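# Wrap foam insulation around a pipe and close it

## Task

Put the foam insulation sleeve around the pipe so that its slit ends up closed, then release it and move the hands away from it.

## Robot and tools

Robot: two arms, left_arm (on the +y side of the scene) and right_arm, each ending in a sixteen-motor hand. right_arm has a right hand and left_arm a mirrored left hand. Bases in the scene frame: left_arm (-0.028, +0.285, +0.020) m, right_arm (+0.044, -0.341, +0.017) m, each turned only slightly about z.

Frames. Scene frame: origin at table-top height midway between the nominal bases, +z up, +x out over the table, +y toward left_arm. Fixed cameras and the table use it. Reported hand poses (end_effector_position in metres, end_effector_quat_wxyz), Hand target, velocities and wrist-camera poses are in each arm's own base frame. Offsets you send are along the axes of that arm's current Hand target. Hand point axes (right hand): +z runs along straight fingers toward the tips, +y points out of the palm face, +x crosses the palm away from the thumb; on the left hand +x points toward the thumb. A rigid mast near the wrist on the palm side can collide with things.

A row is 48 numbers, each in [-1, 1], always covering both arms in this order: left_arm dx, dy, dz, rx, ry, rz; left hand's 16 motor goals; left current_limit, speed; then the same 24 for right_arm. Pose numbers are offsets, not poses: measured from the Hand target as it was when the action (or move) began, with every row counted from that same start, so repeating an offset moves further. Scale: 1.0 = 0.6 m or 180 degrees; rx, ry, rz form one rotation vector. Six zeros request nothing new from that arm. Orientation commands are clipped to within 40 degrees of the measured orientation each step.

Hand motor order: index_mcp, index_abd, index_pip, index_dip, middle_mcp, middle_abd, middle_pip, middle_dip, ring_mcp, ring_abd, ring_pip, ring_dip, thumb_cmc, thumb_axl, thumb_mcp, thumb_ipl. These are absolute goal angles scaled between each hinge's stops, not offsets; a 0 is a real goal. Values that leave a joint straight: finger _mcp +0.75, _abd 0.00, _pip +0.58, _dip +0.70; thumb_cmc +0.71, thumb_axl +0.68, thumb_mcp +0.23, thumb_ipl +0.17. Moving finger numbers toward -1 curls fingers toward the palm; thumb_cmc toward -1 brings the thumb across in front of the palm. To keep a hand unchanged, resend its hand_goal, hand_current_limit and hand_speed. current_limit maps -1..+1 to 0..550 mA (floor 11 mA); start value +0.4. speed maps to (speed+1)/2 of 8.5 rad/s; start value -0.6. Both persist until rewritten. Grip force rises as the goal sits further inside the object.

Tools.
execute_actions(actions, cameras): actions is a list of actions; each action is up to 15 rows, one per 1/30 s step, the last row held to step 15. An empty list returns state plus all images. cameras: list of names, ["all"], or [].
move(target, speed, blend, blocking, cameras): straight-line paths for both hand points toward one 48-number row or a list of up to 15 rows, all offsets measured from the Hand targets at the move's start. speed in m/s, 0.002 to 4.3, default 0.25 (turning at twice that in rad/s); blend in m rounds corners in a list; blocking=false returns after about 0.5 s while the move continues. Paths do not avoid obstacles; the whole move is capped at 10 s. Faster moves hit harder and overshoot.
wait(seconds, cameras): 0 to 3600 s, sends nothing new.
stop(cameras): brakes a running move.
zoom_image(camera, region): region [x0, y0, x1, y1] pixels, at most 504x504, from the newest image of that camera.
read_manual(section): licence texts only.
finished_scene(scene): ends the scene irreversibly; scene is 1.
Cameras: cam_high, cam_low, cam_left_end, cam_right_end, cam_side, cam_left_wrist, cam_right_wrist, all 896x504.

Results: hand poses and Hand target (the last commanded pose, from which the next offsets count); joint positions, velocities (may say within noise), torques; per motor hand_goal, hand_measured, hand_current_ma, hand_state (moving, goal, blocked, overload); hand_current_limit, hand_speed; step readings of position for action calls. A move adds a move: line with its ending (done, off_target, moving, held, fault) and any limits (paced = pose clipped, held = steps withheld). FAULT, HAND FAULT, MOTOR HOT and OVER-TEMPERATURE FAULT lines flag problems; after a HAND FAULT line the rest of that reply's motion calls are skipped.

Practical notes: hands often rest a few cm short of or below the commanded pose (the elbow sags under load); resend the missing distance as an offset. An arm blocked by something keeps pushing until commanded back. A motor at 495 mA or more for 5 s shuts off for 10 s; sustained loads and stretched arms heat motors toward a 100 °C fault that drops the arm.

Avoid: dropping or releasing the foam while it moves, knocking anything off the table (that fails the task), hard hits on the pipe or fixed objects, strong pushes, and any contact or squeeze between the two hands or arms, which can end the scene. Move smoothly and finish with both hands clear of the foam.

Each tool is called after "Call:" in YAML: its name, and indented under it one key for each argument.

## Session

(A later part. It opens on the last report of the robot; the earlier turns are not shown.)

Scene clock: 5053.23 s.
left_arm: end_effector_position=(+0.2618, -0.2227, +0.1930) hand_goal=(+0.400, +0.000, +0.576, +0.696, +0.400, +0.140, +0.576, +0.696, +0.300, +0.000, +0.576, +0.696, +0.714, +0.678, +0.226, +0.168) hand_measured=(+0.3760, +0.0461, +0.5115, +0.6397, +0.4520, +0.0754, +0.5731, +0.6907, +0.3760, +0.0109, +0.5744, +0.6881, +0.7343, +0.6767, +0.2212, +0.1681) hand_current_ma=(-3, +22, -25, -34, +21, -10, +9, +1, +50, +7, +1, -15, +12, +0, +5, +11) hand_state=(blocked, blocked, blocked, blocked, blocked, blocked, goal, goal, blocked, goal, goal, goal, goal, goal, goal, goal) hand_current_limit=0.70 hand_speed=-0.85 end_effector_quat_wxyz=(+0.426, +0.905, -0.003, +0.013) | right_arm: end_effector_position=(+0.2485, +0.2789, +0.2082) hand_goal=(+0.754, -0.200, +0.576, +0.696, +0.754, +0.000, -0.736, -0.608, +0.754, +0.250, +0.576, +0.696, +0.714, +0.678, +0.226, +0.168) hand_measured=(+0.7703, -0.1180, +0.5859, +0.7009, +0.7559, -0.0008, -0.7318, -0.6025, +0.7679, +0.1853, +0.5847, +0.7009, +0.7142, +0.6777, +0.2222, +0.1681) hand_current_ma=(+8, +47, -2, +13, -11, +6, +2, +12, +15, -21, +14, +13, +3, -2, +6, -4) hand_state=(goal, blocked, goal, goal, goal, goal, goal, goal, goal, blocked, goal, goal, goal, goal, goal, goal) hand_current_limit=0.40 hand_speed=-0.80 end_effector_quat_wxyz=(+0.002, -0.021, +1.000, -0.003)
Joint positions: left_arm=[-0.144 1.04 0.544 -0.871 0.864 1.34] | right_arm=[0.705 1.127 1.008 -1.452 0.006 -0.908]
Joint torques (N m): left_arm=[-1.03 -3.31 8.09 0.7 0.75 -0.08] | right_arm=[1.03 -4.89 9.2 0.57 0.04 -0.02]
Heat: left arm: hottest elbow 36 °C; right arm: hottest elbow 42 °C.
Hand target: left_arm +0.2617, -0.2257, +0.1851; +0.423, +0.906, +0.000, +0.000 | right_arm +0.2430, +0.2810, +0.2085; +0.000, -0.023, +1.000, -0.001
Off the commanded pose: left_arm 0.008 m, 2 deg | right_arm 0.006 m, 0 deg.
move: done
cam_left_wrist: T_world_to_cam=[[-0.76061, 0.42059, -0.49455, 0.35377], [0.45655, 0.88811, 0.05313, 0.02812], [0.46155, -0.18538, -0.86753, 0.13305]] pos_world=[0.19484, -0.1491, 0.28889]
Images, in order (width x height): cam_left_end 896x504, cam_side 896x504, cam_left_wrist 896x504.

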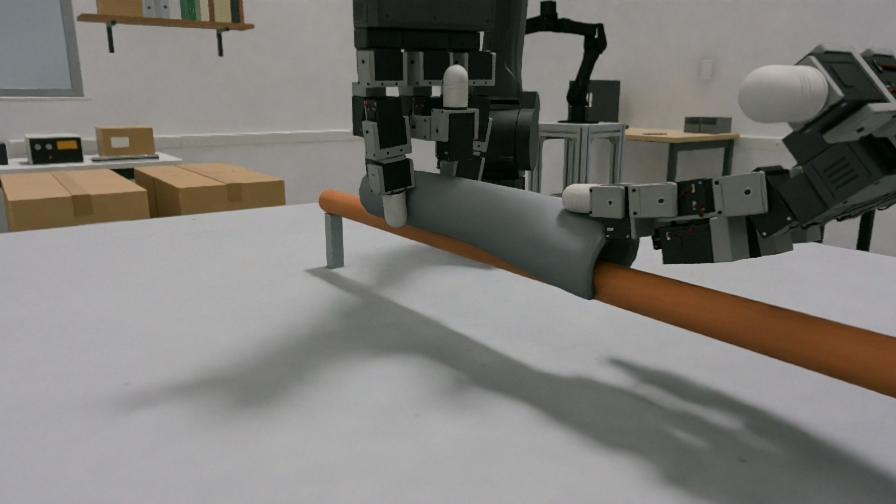

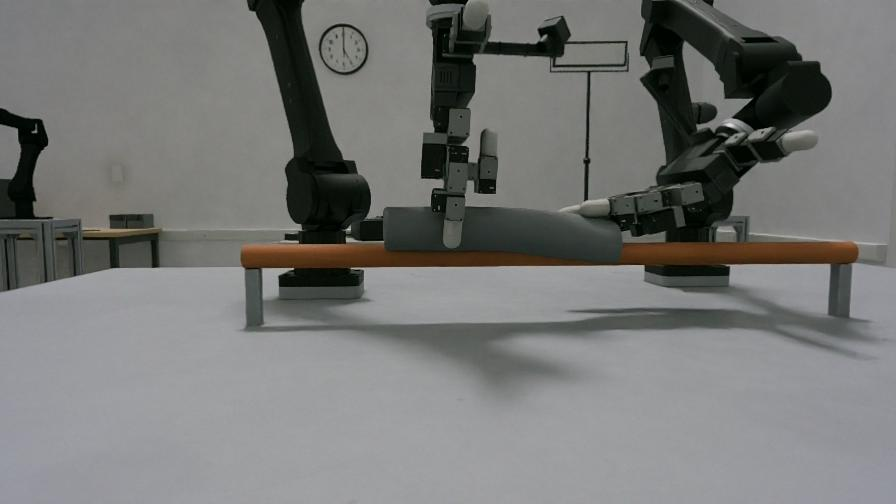

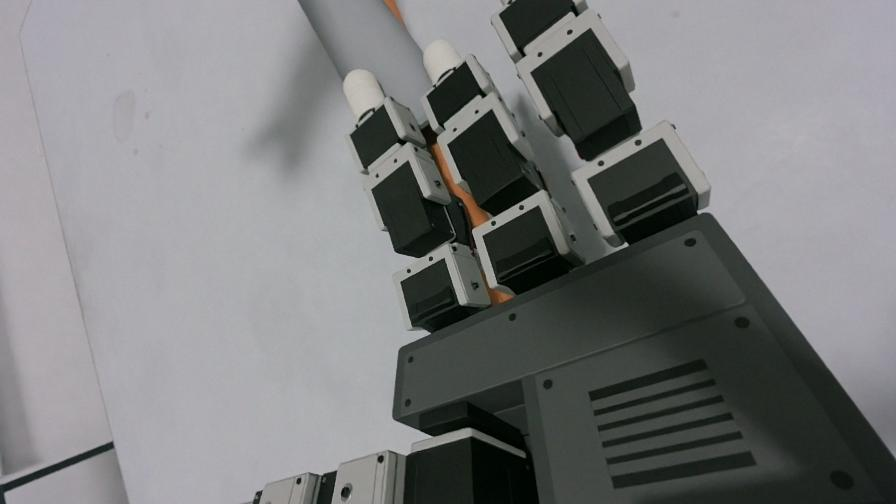

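Call:
move:
  target:
    - [0,0.0383,-0.0321,0,0,0,0.5,0.0,0.576,0.696,0.5,0.1,0.576,0.696,0.3,0,0.576,0.696,0.714,0.678,0.226,0.168,0.7,-0.8,0,0,0,0,0,0,0.754,-0.2,0.576,0.696,0.754,0,-0.737,-0.609,0.754,0.25,0.576,0.696,0.714,0.678,0.226,0.168,0.4,-0.8]
    - [0.03,0.1364,-0.0708,0,0,0,0.75,-0.1,0.576,0.696,0.75,0.1,0.576,0.696,0.3,0,0.576,0.696,0.714,0.678,0.226,0.168,0.7,-0.8,0,0,0,0,0,0,0.754,-0.2,0.576,0.696,0.754,0,-0.737,-0.609,0.754,0.25,0.576,0.696,0.714,0.678,0.226,0.168,0.4,-0.8]
  speed: 0.06
  cameras: ["cam_left_end","cam_left_wrist","cam_side"]

Call:
zoom_image:
  camera: "cam_left_wrist"
  region: [330, 0, 570, 190]

Call:
zoom_image:
  camera: "cam_left_end"
  region: [560, 180, 680, 310]

Scene clock: 5105.17 s.
left_arm: end_effector_position=(+0.2727, -0.2425, +0.2572) hand_goal=(+0.750, -0.100, +0.576, +0.696, +0.750, +0.100, +0.576, +0.696, +0.300, +0.000, +0.576, +0.696, +0.714, +0.678, +0.226, +0.168) hand_measured=(+0.6715, -0.0740, +0.5552, +0.6843, +0.7619, +0.0827, +0.5744, +0.6881, +0.3748, +0.0109, +0.5744, +0.6881, +0.7330, +0.6767, +0.2212, +0.1681) hand_current_ma=(-48, +12, +2, -9, -2, +0, +5, +0, +47, +10, +1, -15, +9, +1, -1, +8) hand_state=(blocked, blocked, blocked, goal, goal, goal, goal, goal, blocked, goal, goal, goal, goal, goal, goal, goal) hand_current_limit=0.70 hand_speed=-0.80 end_effector_quat_wxyz=(+0.421, +0.907, +0.005, -0.012) | right_arm: end_effector_position=(+0.2477, +0.2786, +0.2071) hand_goal=(+0.754, -0.200, +0.576, +0.696, +0.754, +0.000, -0.736, -0.608, +0.754, +0.250, +0.576, +0.696, +0.714, +0.678, +0.226, +0.168) hand_measured=(+0.7535, -0.1180, +0.5834, +0.7022, +0.7559, -0.0008, -0.7318, -0.6025, +0.7523, +0.1853, +0.5770, +0.6996, +0.7129, +0.6777, +0.2212, +0.1681) hand_current_ma=(+2, +46, -3, +13, -9, +1, -1, +10, +9, -25, +10, +11, +3, -2, +4, +0) hand_state=(goal, blocked, goal, goal, goal, goal, goal, goal, goal, blocked, goal, goal, goal, goal, goal, goal) hand_current_limit=0.40 hand_speed=-0.80 end_effector_quat_wxyz=(+0.000, -0.021, +1.000, -0.003)
Joint positions: left_arm=[-0.213 1.003 0.712 -1.06 0.849 1.248] | right_arm=[0.705 1.127 1.005 -1.452 0.005 -0.908]
Joint torques (N m): left_arm=[-0.5 -6.18 12.21 0.25 0.74 -0.1] | right_arm=[0.97 -4.84 9.39 0.57 0.08 -0.02]
Heat: left arm: hottest elbow 37 °C; right arm: hottest elbow 42 °C.
Hand target: left_arm +0.2798, -0.2457, +0.2751; +0.423, +0.906, +0.001, +0.000 | right_arm +0.2430, +0.2811, +0.2085; +0.000, -0.023, +1.000, -0.001
Off the commanded pose: left_arm 0.020 m, 1 deg | right_arm 0.005 m, 0 deg.
move: off_target (left_arm); target 2's new numbers were sent with left_arm's hand 0.022 m and 2 deg from that target
cam_left_wrist: T_world_to_cam=[[-0.78218, 0.4309, -0.45002, 0.39904], [0.46511, 0.88442, 0.03844, 0.0379], [0.41457, -0.17924, -0.89219, 0.20071]] pos_world=[0.21129, -0.16949, 0.35719]
Images, in order (width x height): cam_left_end 896x504, cam_side 896x504, cam_left_wrist 896x504.

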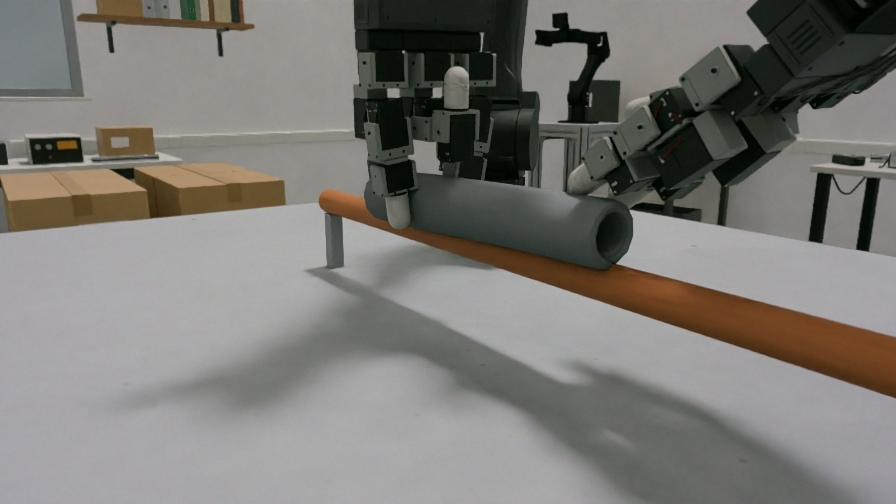

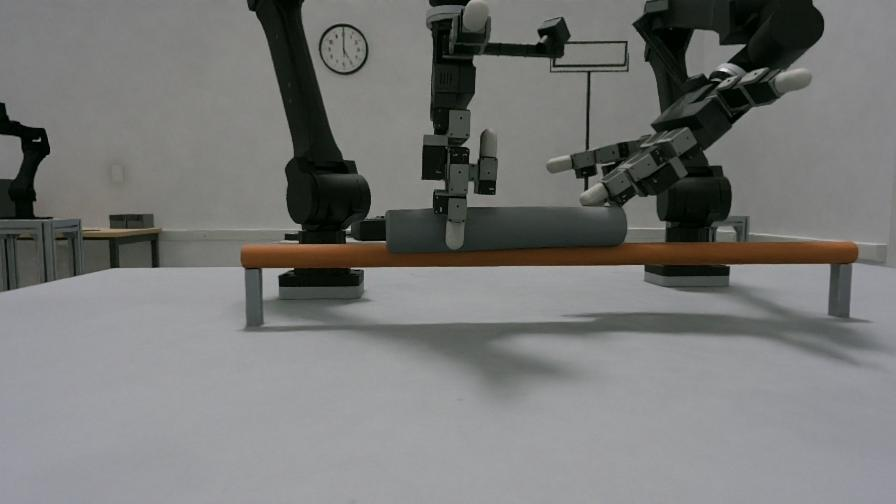

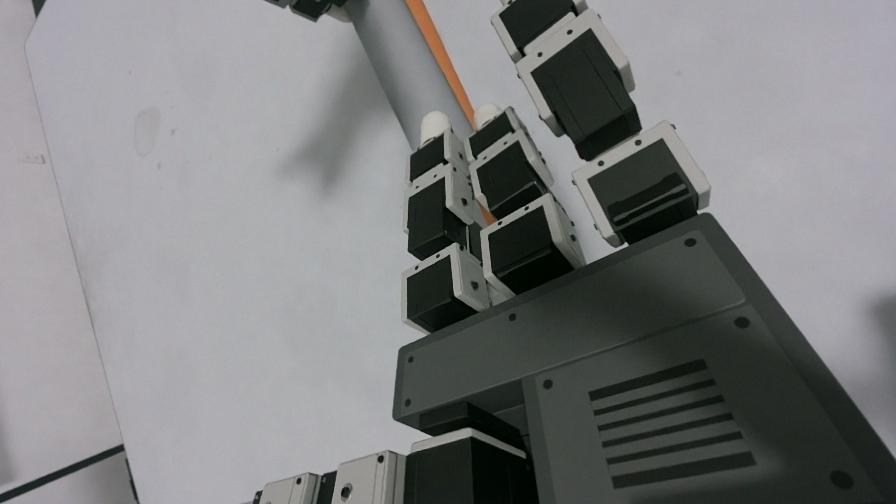

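Scaled by 2.100 from the camera's image (finer frame: 1280x720).

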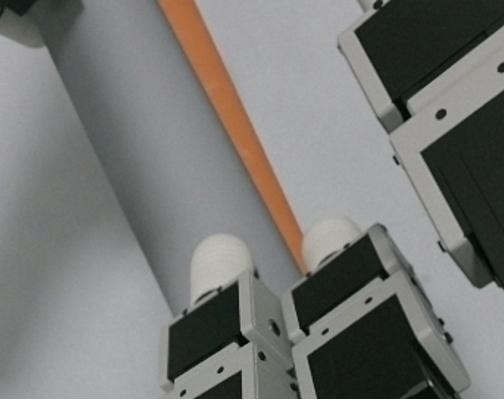

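Scaled by 3.877 from the camera's image (finer frame: 1280x720).

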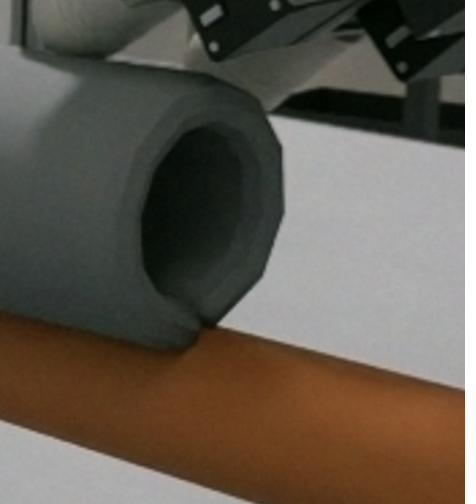

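Call:
wait:
  seconds: 0.1
  cameras: ["cam_right_end","cam_right_wrist"]

Call:
zoom_image:
  camera: "cam_right_end"
  region: [340, 120, 580, 280]

Call:
zoom_image:
  camera: "cam_right_end"
  region: [350, 150, 430, 240]

Scene clock: 5127.00 s.
left_arm: end_effector_position=(+0.2727, -0.2425, +0.2572) hand_goal=(+0.750, -0.100, +0.576, +0.696, +0.750, +0.100, +0.576, +0.696, +0.300, +0.000, +0.576, +0.696, +0.714, +0.678, +0.226, +0.168) hand_measured=(+0.6715, -0.0740, +0.5552, +0.6843, +0.7619, +0.0827, +0.5744, +0.6881, +0.3760, +0.0109, +0.5744, +0.6881, +0.7343, +0.6777, +0.2212, +0.1681) hand_current_ma=(-44, +15, +1, -13, -7, +1, +3, -1, +44, +14, -2, -12, +8, -6, +1, +12) hand_state=(blocked, blocked, blocked, goal, goal, goal, goal, goal, blocked, goal, goal, goal, goal, goal, goal, goal) hand_current_limit=0.70 hand_speed=-0.80 end_effector_quat_wxyz=(+0.421, +0.907, +0.005, -0.012) | right_arm: end_effector_position=(+0.2477, +0.2786, +0.2071) hand_goal=(+0.754, -0.200, +0.576, +0.696, +0.754, +0.000, -0.736, -0.608, +0.754, +0.250, +0.576, +0.696, +0.714, +0.678, +0.226, +0.168) hand_measured=(+0.7535, -0.1180, +0.5834, +0.7022, +0.7559, -0.0008, -0.7331, -0.6038, +0.7523, +0.1853, +0.5770, +0.6996, +0.7142, +0.6767, +0.2222, +0.1681) hand_current_ma=(+3, +47, -5, +13, -10, +4, +4, +11, +9, -23, +6, +9, +4, -4, +0, -6) hand_state=(goal, blocked, goal, goal, goal, goal, goal, goal, goal, blocked, goal, goal, goal, goal, goal, goal) hand_current_limit=0.40 hand_speed=-0.80 end_effector_quat_wxyz=(+0.000, -0.021, +1.000, -0.003)
Joint positions: left_arm=[-0.213 1.003 0.712 -1.06 0.849 1.248] | right_arm=[0.705 1.127 1.005 -1.452 0.005 -0.908]
Joint torques (N m): left_arm=[-0.56 -6.18 12.23 0.2 0.73 -0.1] | right_arm=[0.97 -4.89 9.39 0.55 0.09 -0.01]
Heat: left arm: hottest elbow 40 °C; right arm: hottest elbow 42 °C.
Hand target: left_arm +0.2798, -0.2457, +0.2751; +0.423, +0.906, +0.001, +0.000 | right_arm +0.2430, +0.2811, +0.2085; +0.000, -0.023, +1.000, -0.001
Off the commanded pose: left_arm 0.020 m, 1 deg | right_arm 0.005 m, 0 deg.
wait: 0.10 s; at rest from the start
cam_right_wrist: T_world_to_cam=[[0.73851, 0.67419, 0.00894, -0.34203], [0.44821, -0.50079, 0.74048, -0.17023], [0.5037, -0.54285, -0.67202, 0.2916]] pos_world=[0.18202, 0.30363, 0.32507]

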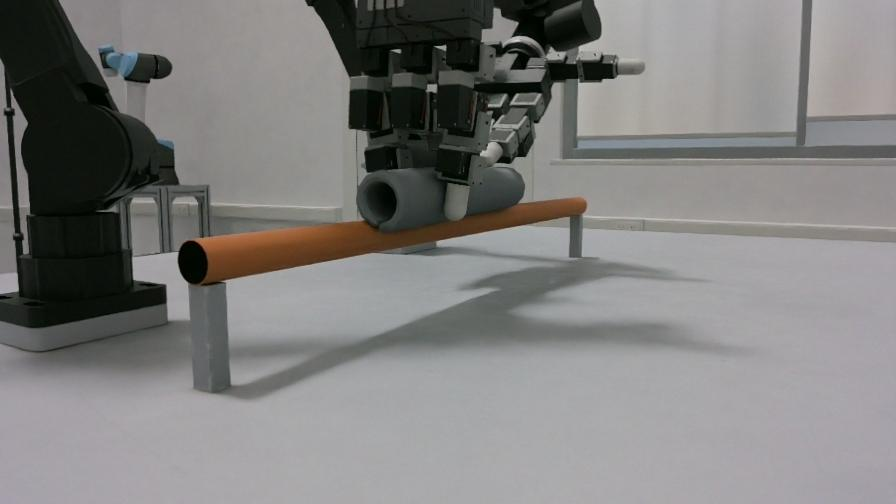

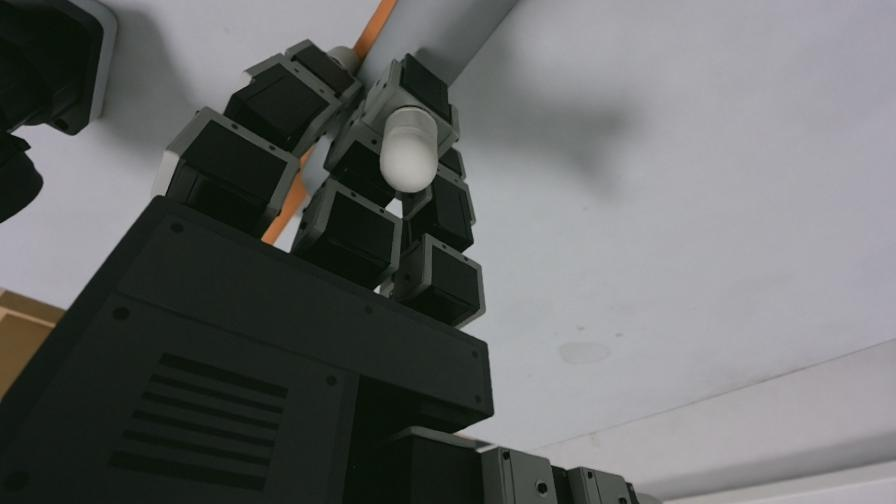

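Scaled by 2.100 from the camera's image (finer frame: 1280x720).

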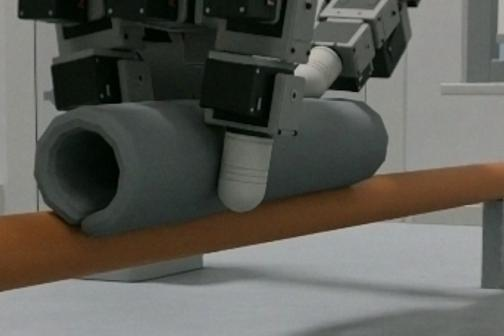

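Scaled by 5.600 from the camera's image (finer frame: 1280x720).

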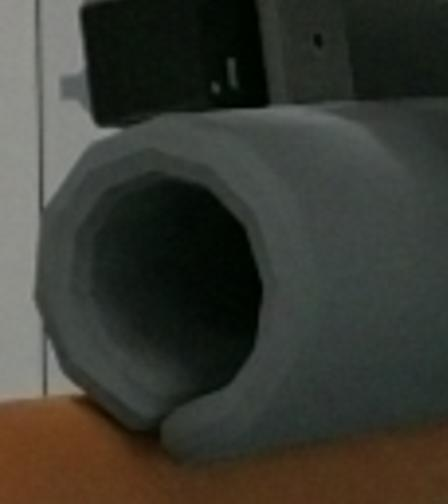

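Call:
move:
  target: [0.0,0.0383,-0.0321,0,0,0,0.75,0.1,0.576,0.696,0.75,-0.1,0.576,0.696,0.75,0,0.576,0.696,0.714,0.678,0.226,0.168,0.4,-0.8,0,0,0,0,0,0,0.754,-0.2,0.576,0.696,0.754,0,-0.737,-0.609,0.754,0.25,0.576,0.696,0.714,0.678,0.226,0.168,0.4,-0.8]
  speed: 0.06
  cameras: ["cam_left_end","cam_left_wrist","cam_side"]

Call:
zoom_image:
  camera: "cam_left_end"
  region: [560, 180, 680, 310]

Call:
zoom_image:
  camera: "cam_side"
  region: [370, 180, 670, 300]

Scene clock: 5152.77 s.
left_arm: end_effector_position=(+0.2735, -0.2425, +0.2840) hand_goal=(+0.750, +0.100, +0.576, +0.696, +0.750, -0.100, +0.576, +0.696, +0.750, +0.000, +0.576, +0.696, +0.714, +0.678, +0.226, +0.168) hand_measured=(+0.7655, +0.0842, +0.5718, +0.6843, +0.7619, -0.0872, +0.5744, +0.6881, +0.7679, +0.0139, +0.5744, +0.6881, +0.7330, +0.6767, +0.2212, +0.1672) hand_current_ma=(+8, +4, +4, -10, -3, +10, +7, +1, +4, +13, +1, -12, +8, +0, +3, +10) hand_state=(goal, goal, goal, goal, goal, goal, goal, goal, goal, goal, goal, goal, goal, goal, goal, goal) hand_current_limit=0.40 hand_speed=-0.80 end_effector_quat_wxyz=(+0.421, +0.907, +0.007, -0.015) | right_arm: end_effector_position=(+0.2478, +0.2786, +0.2071) hand_goal=(+0.754, -0.200, +0.576, +0.696, +0.754, +0.000, -0.736, -0.608, +0.754, +0.250, +0.576, +0.696, +0.714, +0.678, +0.226, +0.168) hand_measured=(+0.7595, -0.1180, +0.5834, +0.7022, +0.7571, -0.0008, -0.7331, -0.6025, +0.7474, +0.1853, +0.5744, +0.6932, +0.7142, +0.6777, +0.2212, +0.1672) hand_current_ma=(+1, +47, -6, +12, -12, +7, +2, +8, +8, -25, +6, +11, +0, -4, +3, -5) hand_state=(goal, blocked, goal, goal, goal, goal, goal, goal, goal, blocked, goal, goal, goal, goal, goal, goal) hand_current_limit=0.40 hand_speed=-0.80 end_effector_quat_wxyz=(+0.000, -0.021, +1.000, -0.003)
Joint positions: left_arm=[-0.213 0.985 0.776 -1.147 0.849 1.246] | right_arm=[0.705 1.127 1.005 -1.452 0.005 -0.908]
Joint torques (N m): left_arm=[-0.5 -6.36 12.68 0.21 0.74 -0.08] | right_arm=[1.08 -4.84 9.36 0.57 0.08 -0.02]
Motor temperatures (°C): left_arm=[25 30 43 23 25 22] | right_arm=[23 28 42 25 23 22]
Heat: left arm: hottest elbow 43 °C; right arm: hottest elbow 42 °C.
Hand target: left_arm +0.2798, -0.2457, +0.3052; +0.423, +0.906, +0.000, +0.000 | right_arm +0.2430, +0.2811, +0.2085; +0.000, -0.023, +1.000, -0.001
Off the commanded pose: left_arm 0.022 m, 2 deg | right_arm 0.006 m, 0 deg.
move: off_target (left_arm)
cam_left_wrist: T_world_to_cam=[[-0.78586, 0.43071, -0.44376, 0.41089], [0.46412, 0.885, 0.03704, 0.03731], [0.40868, -0.17685, -0.89538, 0.22732]] pos_world=[0.21268, -0.16979, 0.38449]
Images, in order (width x height): cam_left_end 896x504, cam_side 896x504, cam_left_wrist 896x504.

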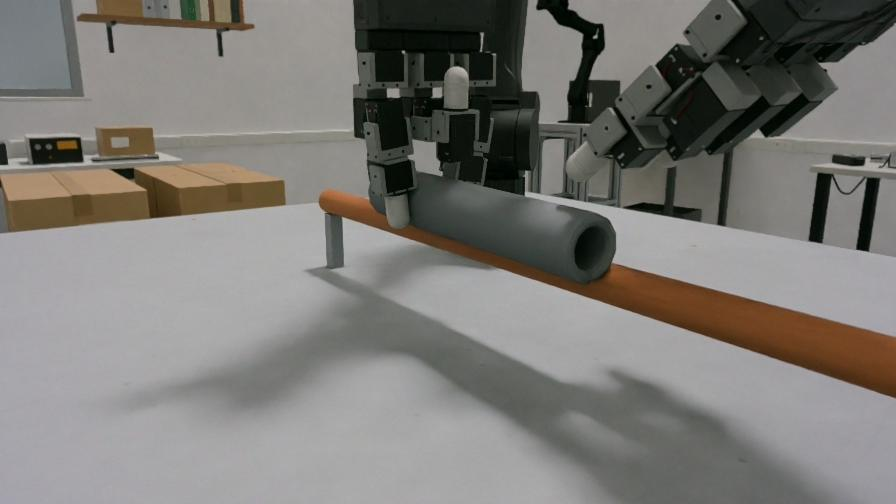

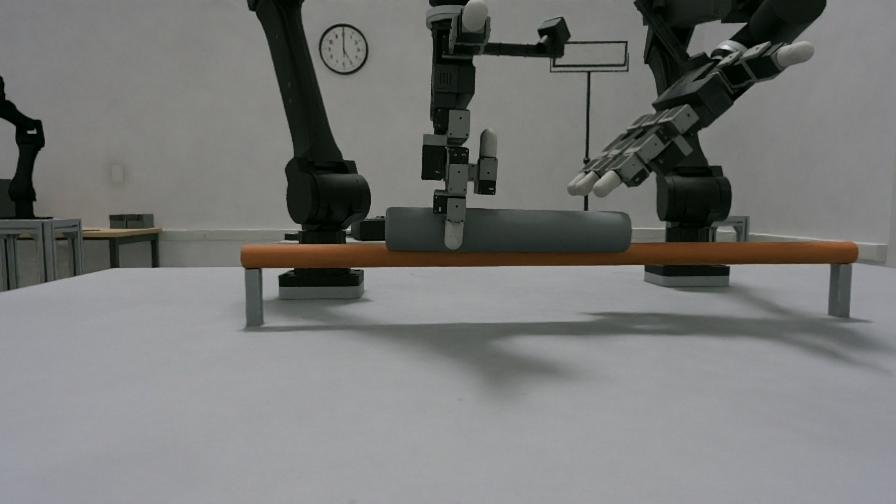

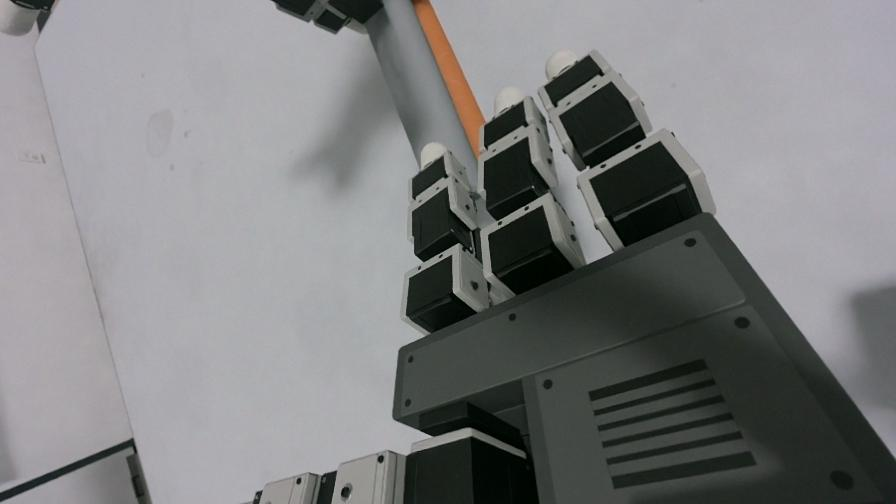

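Scaled by 3.877 from the camera's image (finer frame: 1280x720).

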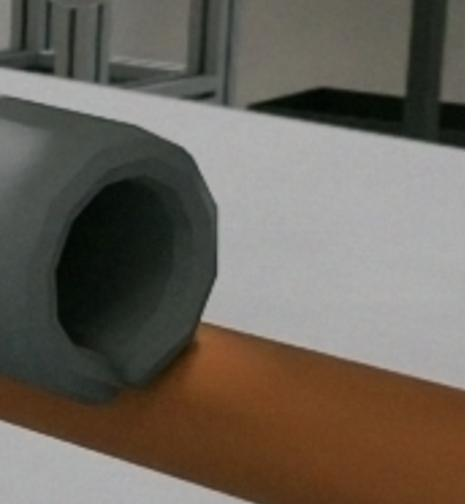

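Scaled by 1.680 from the camera's image (finer frame: 1280x720).

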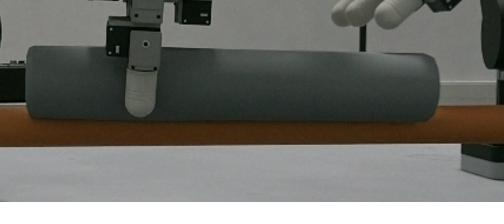

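Call:
move:
  target: [0.0937,-0.0407,-0.0485,0,0,0,0.3,0.0,0.576,0.696,1,0,1,-0.5,0.3,0,0.576,0.696,0.714,0.678,0.226,0.168,0.7,-0.7,0,0,0,0,0,0,0.754,-0.2,0.576,0.696,0.754,0,-0.737,-0.609,0.754,0.25,0.576,0.696,0.714,0.678,0.226,0.168,0.4,-0.8]
  speed: 0.1
  cameras: ["cam_left_end","cam_left_wrist","cam_side"]

Call:
zoom_image:
  camera: "cam_left_end"
  region: [540, 150, 740, 300]

Scene clock: 5183.60 s.
left_arm: end_effector_position=(+0.3240, -0.2084, +0.2926) hand_goal=(+0.300, +0.000, +0.576, +0.696, +1.000, +0.000, +1.000, -0.500, +0.300, +0.000, +0.576, +0.696, +0.714, +0.678, +0.226, +0.168) hand_measured=(+0.3688, +0.0109, +0.5744, +0.6856, +0.9995, -0.0037, +0.9747, -0.4916, +0.3724, +0.0168, +0.5744, +0.6881, +0.7330, +0.6767, +0.2212, +0.1672) hand_current_ma=(+54, +8, +6, -9, -7, +8, -3, +8, +43, +13, +3, -6, +13, -4, +2, +3) hand_state=(blocked, goal, goal, goal, goal, goal, blocked, goal, blocked, goal, goal, goal, goal, goal, goal, goal) hand_current_limit=0.70 hand_speed=-0.70 end_effector_quat_wxyz=(+0.422, +0.907, +0.007, -0.010) | right_arm: end_effector_position=(+0.2478, +0.2786, +0.2071) hand_goal=(+0.754, -0.200, +0.576, +0.696, +0.754, +0.000, -0.736, -0.608, +0.754, +0.250, +0.576, +0.696, +0.714, +0.678, +0.226, +0.168) hand_measured=(+0.7595, -0.1165, +0.5821, +0.7022, +0.7571, -0.0023, -0.7331, -0.6025, +0.7462, +0.1853, +0.5757, +0.6920, +0.7142, +0.6767, +0.2222, +0.1672) hand_current_ma=(+4, +48, -4, +10, -11, +6, +3, +11, +7, -25, +10, +8, -1, +0, +3, -4) hand_state=(goal, blocked, goal, goal, goal, goal, goal, goal, goal, blocked, goal, goal, goal, goal, goal, goal) hand_current_limit=0.40 hand_speed=-0.80 end_effector_quat_wxyz=(+0.000, -0.021, +1.000, -0.003)
Joint positions: left_arm=[-0.068 1.143 0.907 -1.274 0.869 1.46] | right_arm=[0.705 1.127 1.005 -1.452 0.005 -0.908]
Joint torques (N m): left_arm=[0.67 -6.42 12.36 -0.2 1.02 0.16] | right_arm=[1.03 -4.89 9.4 0.58 0.09 -0.02]
Heat: left arm: hottest elbow 44 °C; right arm: hottest elbow 42 °C.
Hand target: left_arm +0.3359, -0.2078, +0.3051; +0.423, +0.906, +0.000, +0.000 | right_arm +0.2430, +0.2811, +0.2085; +0.000, -0.023, +1.000, -0.001
Off the commanded pose: left_arm 0.017 m, 1 deg | right_arm 0.006 m, 0 deg.
move: off_target (left_arm)
cam_left_wrist: T_world_to_cam=[[-0.78395, 0.42641, -0.45122, 0.44035], [0.46011, 0.88701, 0.03884, -0.01543], [0.4168, -0.17716, -0.89157, 0.21669]] pos_world=[0.26199, -0.13569, 0.39249]
Images, in order (width x height): cam_left_end 896x504, cam_side 896x504, cam_left_wrist 896x504.

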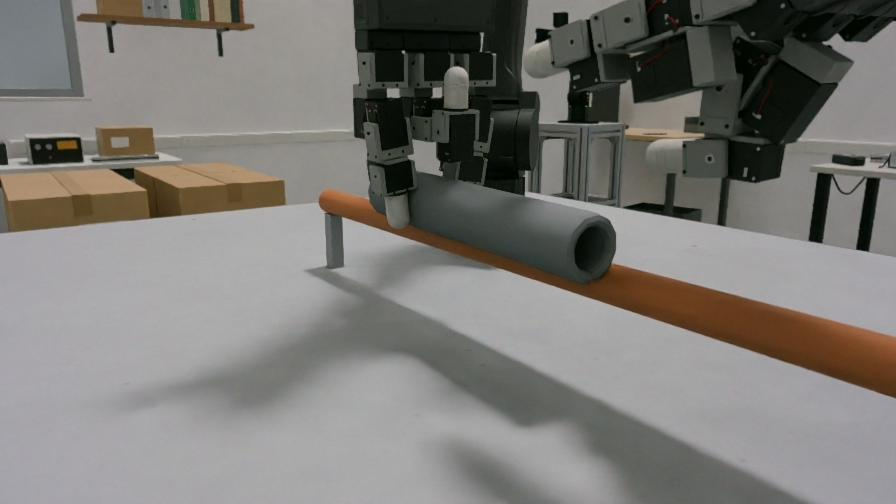

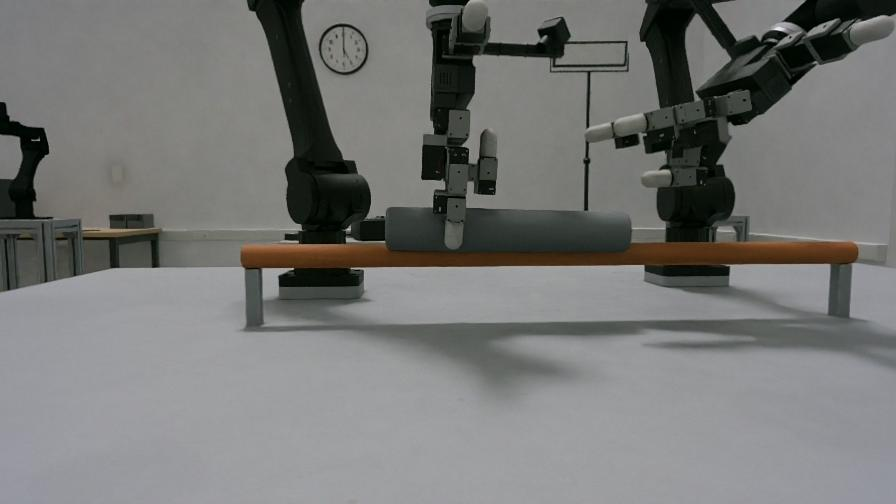

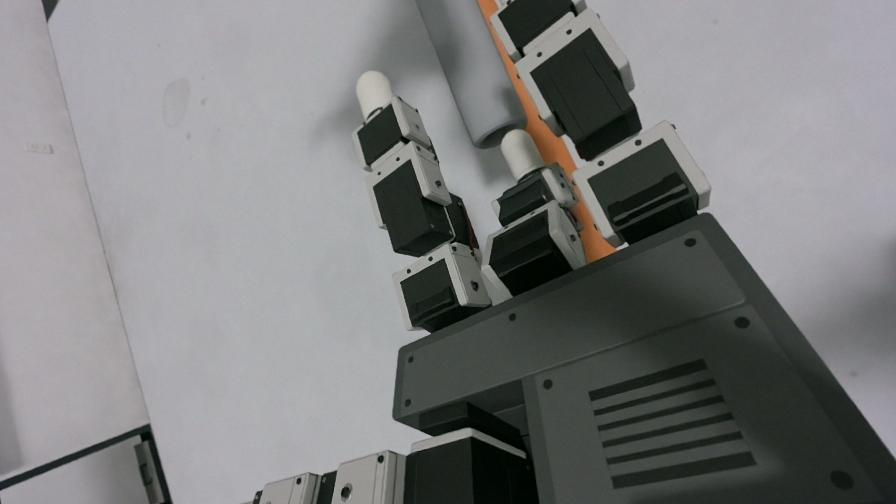

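Scaled by 2.520 from the camera's image (finer frame: 1280x720).

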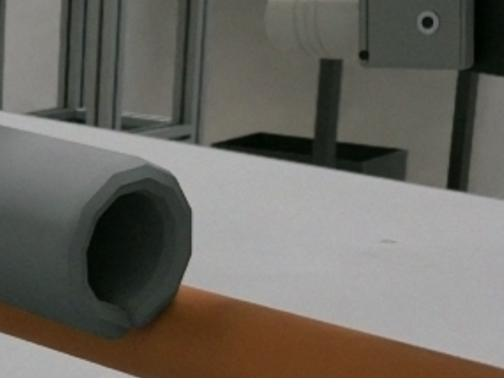

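Call:
move:
  target: [0.015,-0.1022,0.0856,0,0,0,0.3,0.0,0.576,0.696,1,0,1,-0.5,0.3,0,0.576,0.696,0.714,0.678,0.226,0.168,0.7,-0.7,0,0,0,0,0,0,0.754,-0.2,0.576,0.696,0.754,0,-0.737,-0.609,0.754,0.25,0.576,0.696,0.714,0.678,0.226,0.168,0.4,-0.8]
  speed: 0.08
  cameras: ["cam_left_end","cam_left_wrist","cam_side"]

Call:
zoom_image:
  camera: "cam_left_end"
  region: [540, 150, 740, 300]

Call:
zoom_image:
  camera: "cam_left_wrist"
  region: [400, 0, 660, 200]

Scene clock: 5196.40 s.
left_arm: end_effector_position=(+0.3447, -0.2094, +0.2358) hand_goal=(+0.300, +0.000, +0.576, +0.696, +1.000, +0.000, +1.000, -0.500, +0.300, +0.000, +0.576, +0.696, +0.714, +0.678, +0.226, +0.168) hand_measured=(+0.3688, +0.0109, +0.5744, +0.6856, +0.9995, -0.0037, +0.9747, -0.4916, +0.3724, +0.0168, +0.5744, +0.6881, +0.7330, +0.6767, +0.2212, +0.1681) hand_current_ma=(+50, +9, +11, -12, +1, +7, -2, +11, +46, +11, -2, -16, +16, -7, +8, +6) hand_state=(blocked, goal, goal, goal, goal, goal, blocked, goal, blocked, goal, goal, goal, goal, goal, goal, goal) hand_current_limit=0.70 hand_speed=-0.70 end_effector_quat_wxyz=(+0.423, +0.906, -0.002, +0.005) | right_arm: end_effector_position=(+0.2478, +0.2786, +0.2071) hand_goal=(+0.754, -0.200, +0.576, +0.696, +0.754, +0.000, -0.736, -0.608, +0.754, +0.250, +0.576, +0.696, +0.714, +0.678, +0.226, +0.168) hand_measured=(+0.7595, -0.1180, +0.5834, +0.7022, +0.7571, -0.0008, -0.7318, -0.6025, +0.7462, +0.1867, +0.5744, +0.6920, +0.7142, +0.6767, +0.2212, +0.1681) hand_current_ma=(+7, +48, -5, +11, -10, +2, +1, +7, +7, -26, +7, +14, -1, +0, +4, -4) hand_state=(goal, blocked, goal, goal, goal, goal, goal, goal, goal, blocked, goal, goal, goal, goal, goal, goal) hand_current_limit=0.40 hand_speed=-0.80 end_effector_quat_wxyz=(+0.000, -0.021, +1.000, -0.003)
Joint positions: left_arm=[-0.066 1.249 0.829 -1.06 0.869 1.465] | right_arm=[0.705 1.127 1.005 -1.452 0.005 -0.908]
Joint torques (N m): left_arm=[0.56 -7.59 7.34 0.91 0.99 0.14] | right_arm=[0.97 -4.95 9.39 0.57 0.08 -0.02]
Heat: left arm: hottest elbow 42 °C; right arm: hottest elbow 42 °C.
Hand target: left_arm +0.3450, -0.2077, +0.2251; +0.423, +0.906, +0.000, +0.000 | right_arm +0.2430, +0.2811, +0.2085; +0.000, -0.023, +1.000, -0.001
Off the commanded pose: left_arm 0.011 m, 1 deg | right_arm 0.006 m, 0 deg.
move: off_target (left_arm)
cam_left_wrist: T_world_to_cam=[[-0.76663, 0.42712, -0.47943, 0.43221], [0.46043, 0.8861, 0.05319, -0.02561], [0.44754, -0.17997, -0.87597, 0.14237]] pos_world=[0.27942, -0.13629, 0.33329]
Images, in order (width x height): cam_left_end 896x504, cam_side 896x504, cam_left_wrist 896x504.

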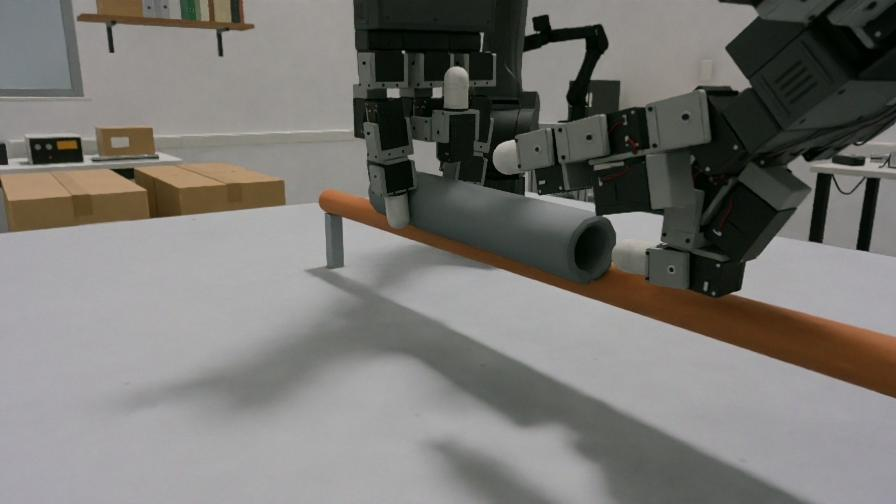

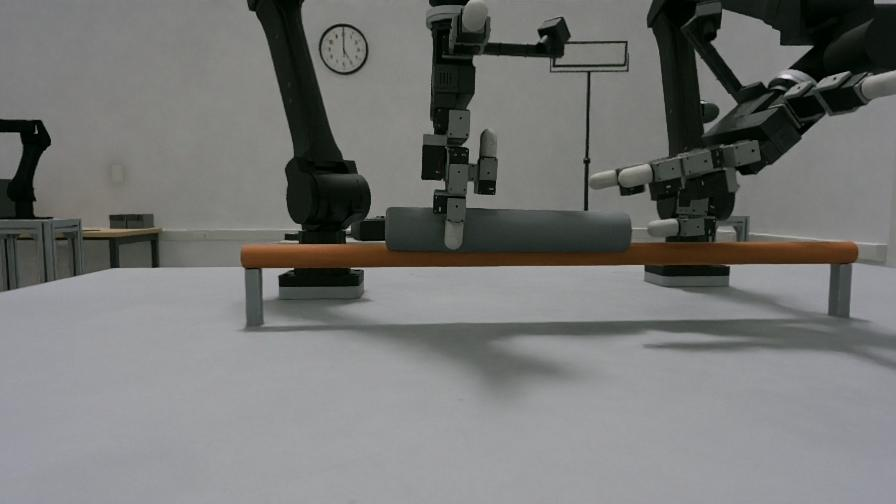

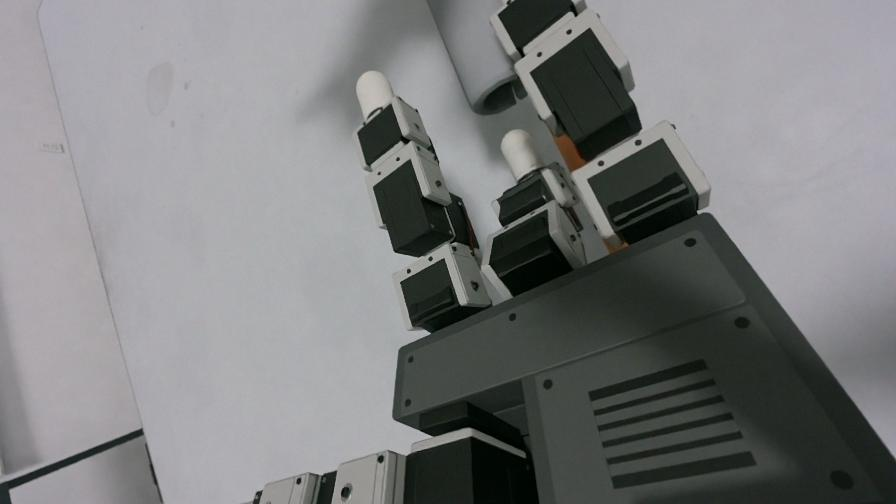

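Scaled by 2.520 from the camera's image (finer frame: 1280x720).

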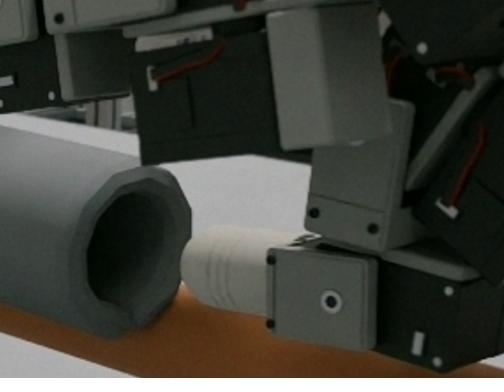

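Scaled by 1.938 from the camera's image (finer frame: 1280x720).

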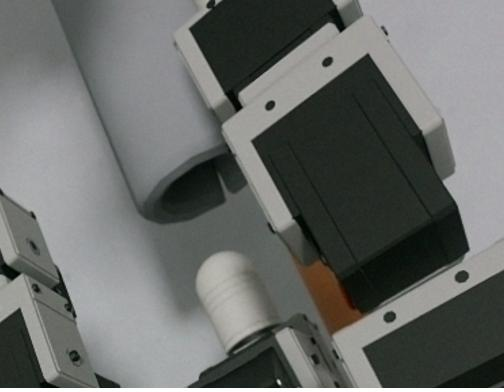

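Call:
move:
  target:
    - [-0.0183,-0.0038,0.0032,0,0,0,0.3,0.0,0.576,0.696,1,0,1,-0.5,0.3,0,0.576,0.696,0.714,0.678,0.226,0.168,0.7,-0.7,0,0,0,0,0,0,0.754,-0.2,0.576,0.696,0.754,0,-0.737,-0.609,0.754,0.25,0.576,0.696,0.714,0.678,0.226,0.168,0.4,-0.8]
    - [-0.0183,0.0227,0.0351,0,0,0,0.3,0.0,0.576,0.696,1,0,1,-0.5,0.3,0,0.576,0.696,0.714,0.678,0.226,0.168,0.7,-0.7,0,0,0,0,0,0,0.754,-0.2,0.576,0.696,0.754,0,-0.737,-0.609,0.754,0.25,0.576,0.696,0.714,0.678,0.226,0.168,0.4,-0.8]
  speed: 0.06
  cameras: ["cam_left_end","cam_left_wrist","cam_side"]

Call:
zoom_image:
  camera: "cam_left_end"
  region: [540, 150, 740, 300]

Call:
zoom_image:
  camera: "cam_left_wrist"
  region: [400, 0, 660, 200]

Scene clock: 5211.63 s.
left_arm: end_effector_position=(+0.3378, -0.2312, +0.2236) hand_goal=(+0.300, +0.000, +0.576, +0.696, +1.000, +0.000, +1.000, -0.500, +0.300, +0.000, +0.576, +0.696, +0.714, +0.678, +0.226, +0.168) hand_measured=(+0.3688, +0.0109, +0.5744, +0.6856, +0.9995, -0.0037, +0.9747, -0.4942, +0.3724, +0.0168, +0.5744, +0.6881, +0.7330, +0.6777, +0.2212, +0.1672) hand_current_ma=(+43, +7, +6, -8, -8, +5, -4, +6, +41, +10, +4, -7, +7, -2, +3, +7) hand_state=(blocked, goal, goal, goal, goal, goal, blocked, goal, blocked, goal, goal, goal, goal, goal, goal, goal) hand_current_limit=0.70 hand_speed=-0.70 end_effector_quat_wxyz=(+0.424, +0.906, -0.001, -0.002) | right_arm: end_effector_position=(+0.2478, +0.2786, +0.2071) hand_goal=(+0.754, -0.200, +0.576, +0.696, +0.754, +0.000, -0.736, -0.608, +0.754, +0.250, +0.576, +0.696, +0.714, +0.678, +0.226, +0.168) hand_measured=(+0.7607, -0.1180, +0.5834, +0.7009, +0.7559, -0.0023, -0.7331, -0.6025, +0.7462, +0.1838, +0.5744, +0.6932, +0.7142, +0.6777, +0.2222, +0.1672) hand_current_ma=(+4, +48, -1, +11, -9, +4, +3, +6, +7, -24, +5, +8, +1, +1, +5, -4) hand_state=(goal, blocked, goal, goal, goal, goal, goal, goal, goal, blocked, goal, goal, goal, goal, goal, goal) hand_current_limit=0.40 hand_speed=-0.80 end_effector_quat_wxyz=(+0.000, -0.021, +1.000, -0.003)
Joint positions: left_arm=[-0.135 1.243 0.787 -0.96 0.865 1.365] | right_arm=[0.705 1.127 1.005 -1.452 0.005 -0.908]
Joint torques (N m): left_arm=[-0.26 -10.11 7.24 1.01 0.78 -0.07] | right_arm=[0.97 -4.89 9.39 0.57 0.09 -0.02]
Heat: left arm: hottest elbow 40 °C; right arm: hottest elbow 42 °C.
Hand target: left_arm +0.3340, -0.2325, +0.2219; +0.423, +0.906, +0.000, +0.000 | right_arm +0.2430, +0.2811, +0.2085; +0.000, -0.023, +1.000, -0.001
Off the commanded pose: left_arm 0.004 m, 0 deg | right_arm 0.006 m, 0 deg.
move: done
cam_left_wrist: T_world_to_cam=[[-0.77131, 0.42918, -0.46999, 0.43041], [0.46464, 0.88436, 0.04504, -0.00244], [0.43496, -0.18363, -0.88152, 0.13543]] pos_world=[0.27421, -0.1577, 0.32179]
Images, in order (width x height): cam_left_end 896x504, cam_side 896x504, cam_left_wrist 896x504.

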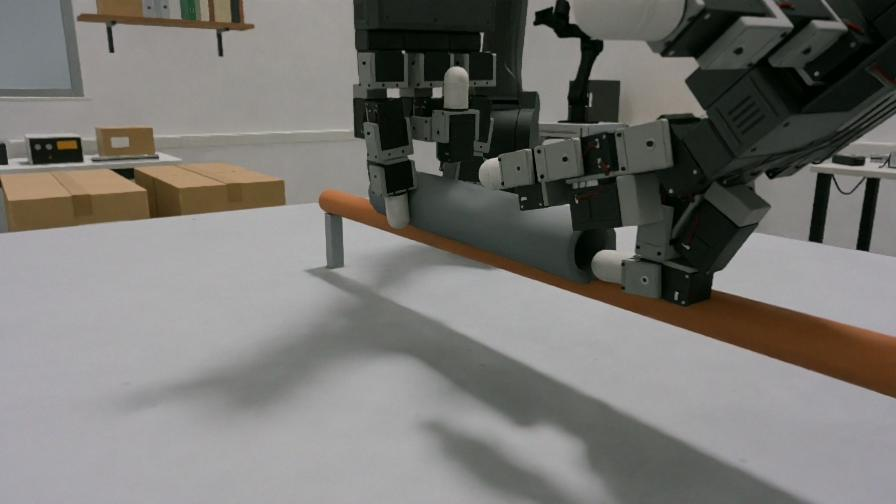

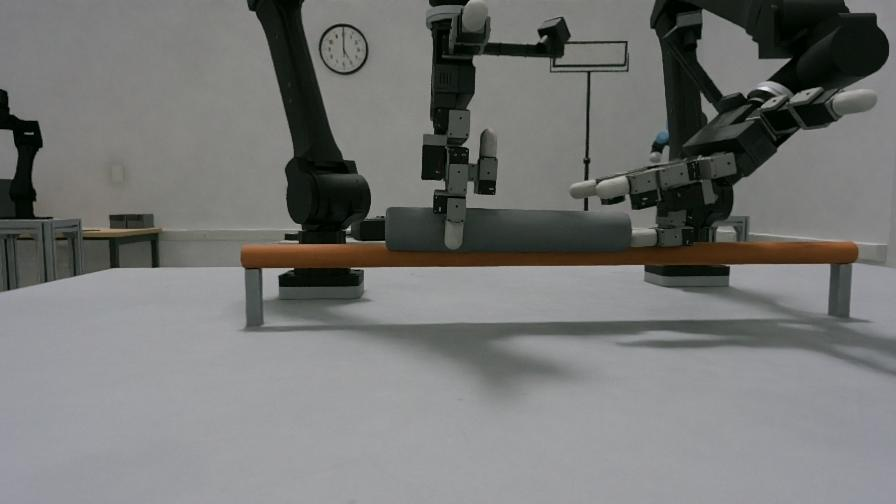

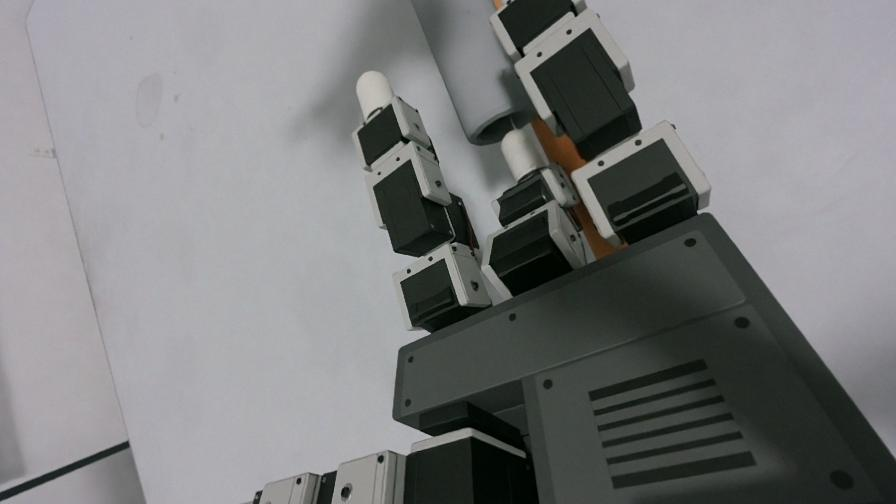

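Scaled by 2.520 from the camera's image (finer frame: 1280x720).

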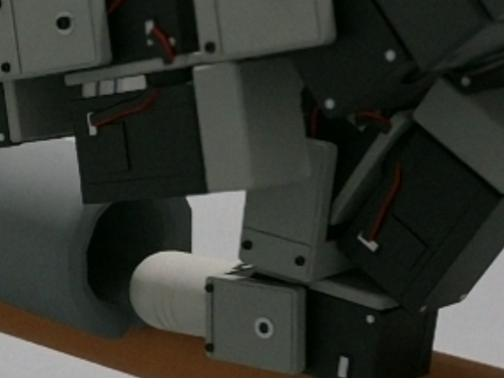

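Scaled by 1.938 from the camera's image (finer frame: 1280x720).

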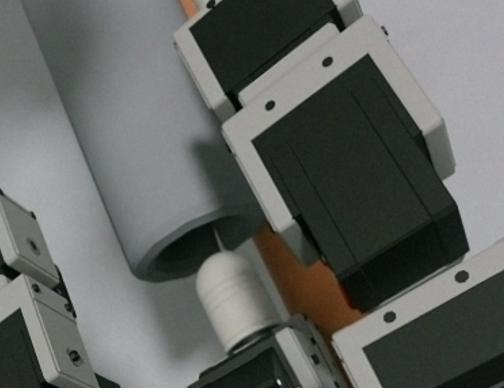

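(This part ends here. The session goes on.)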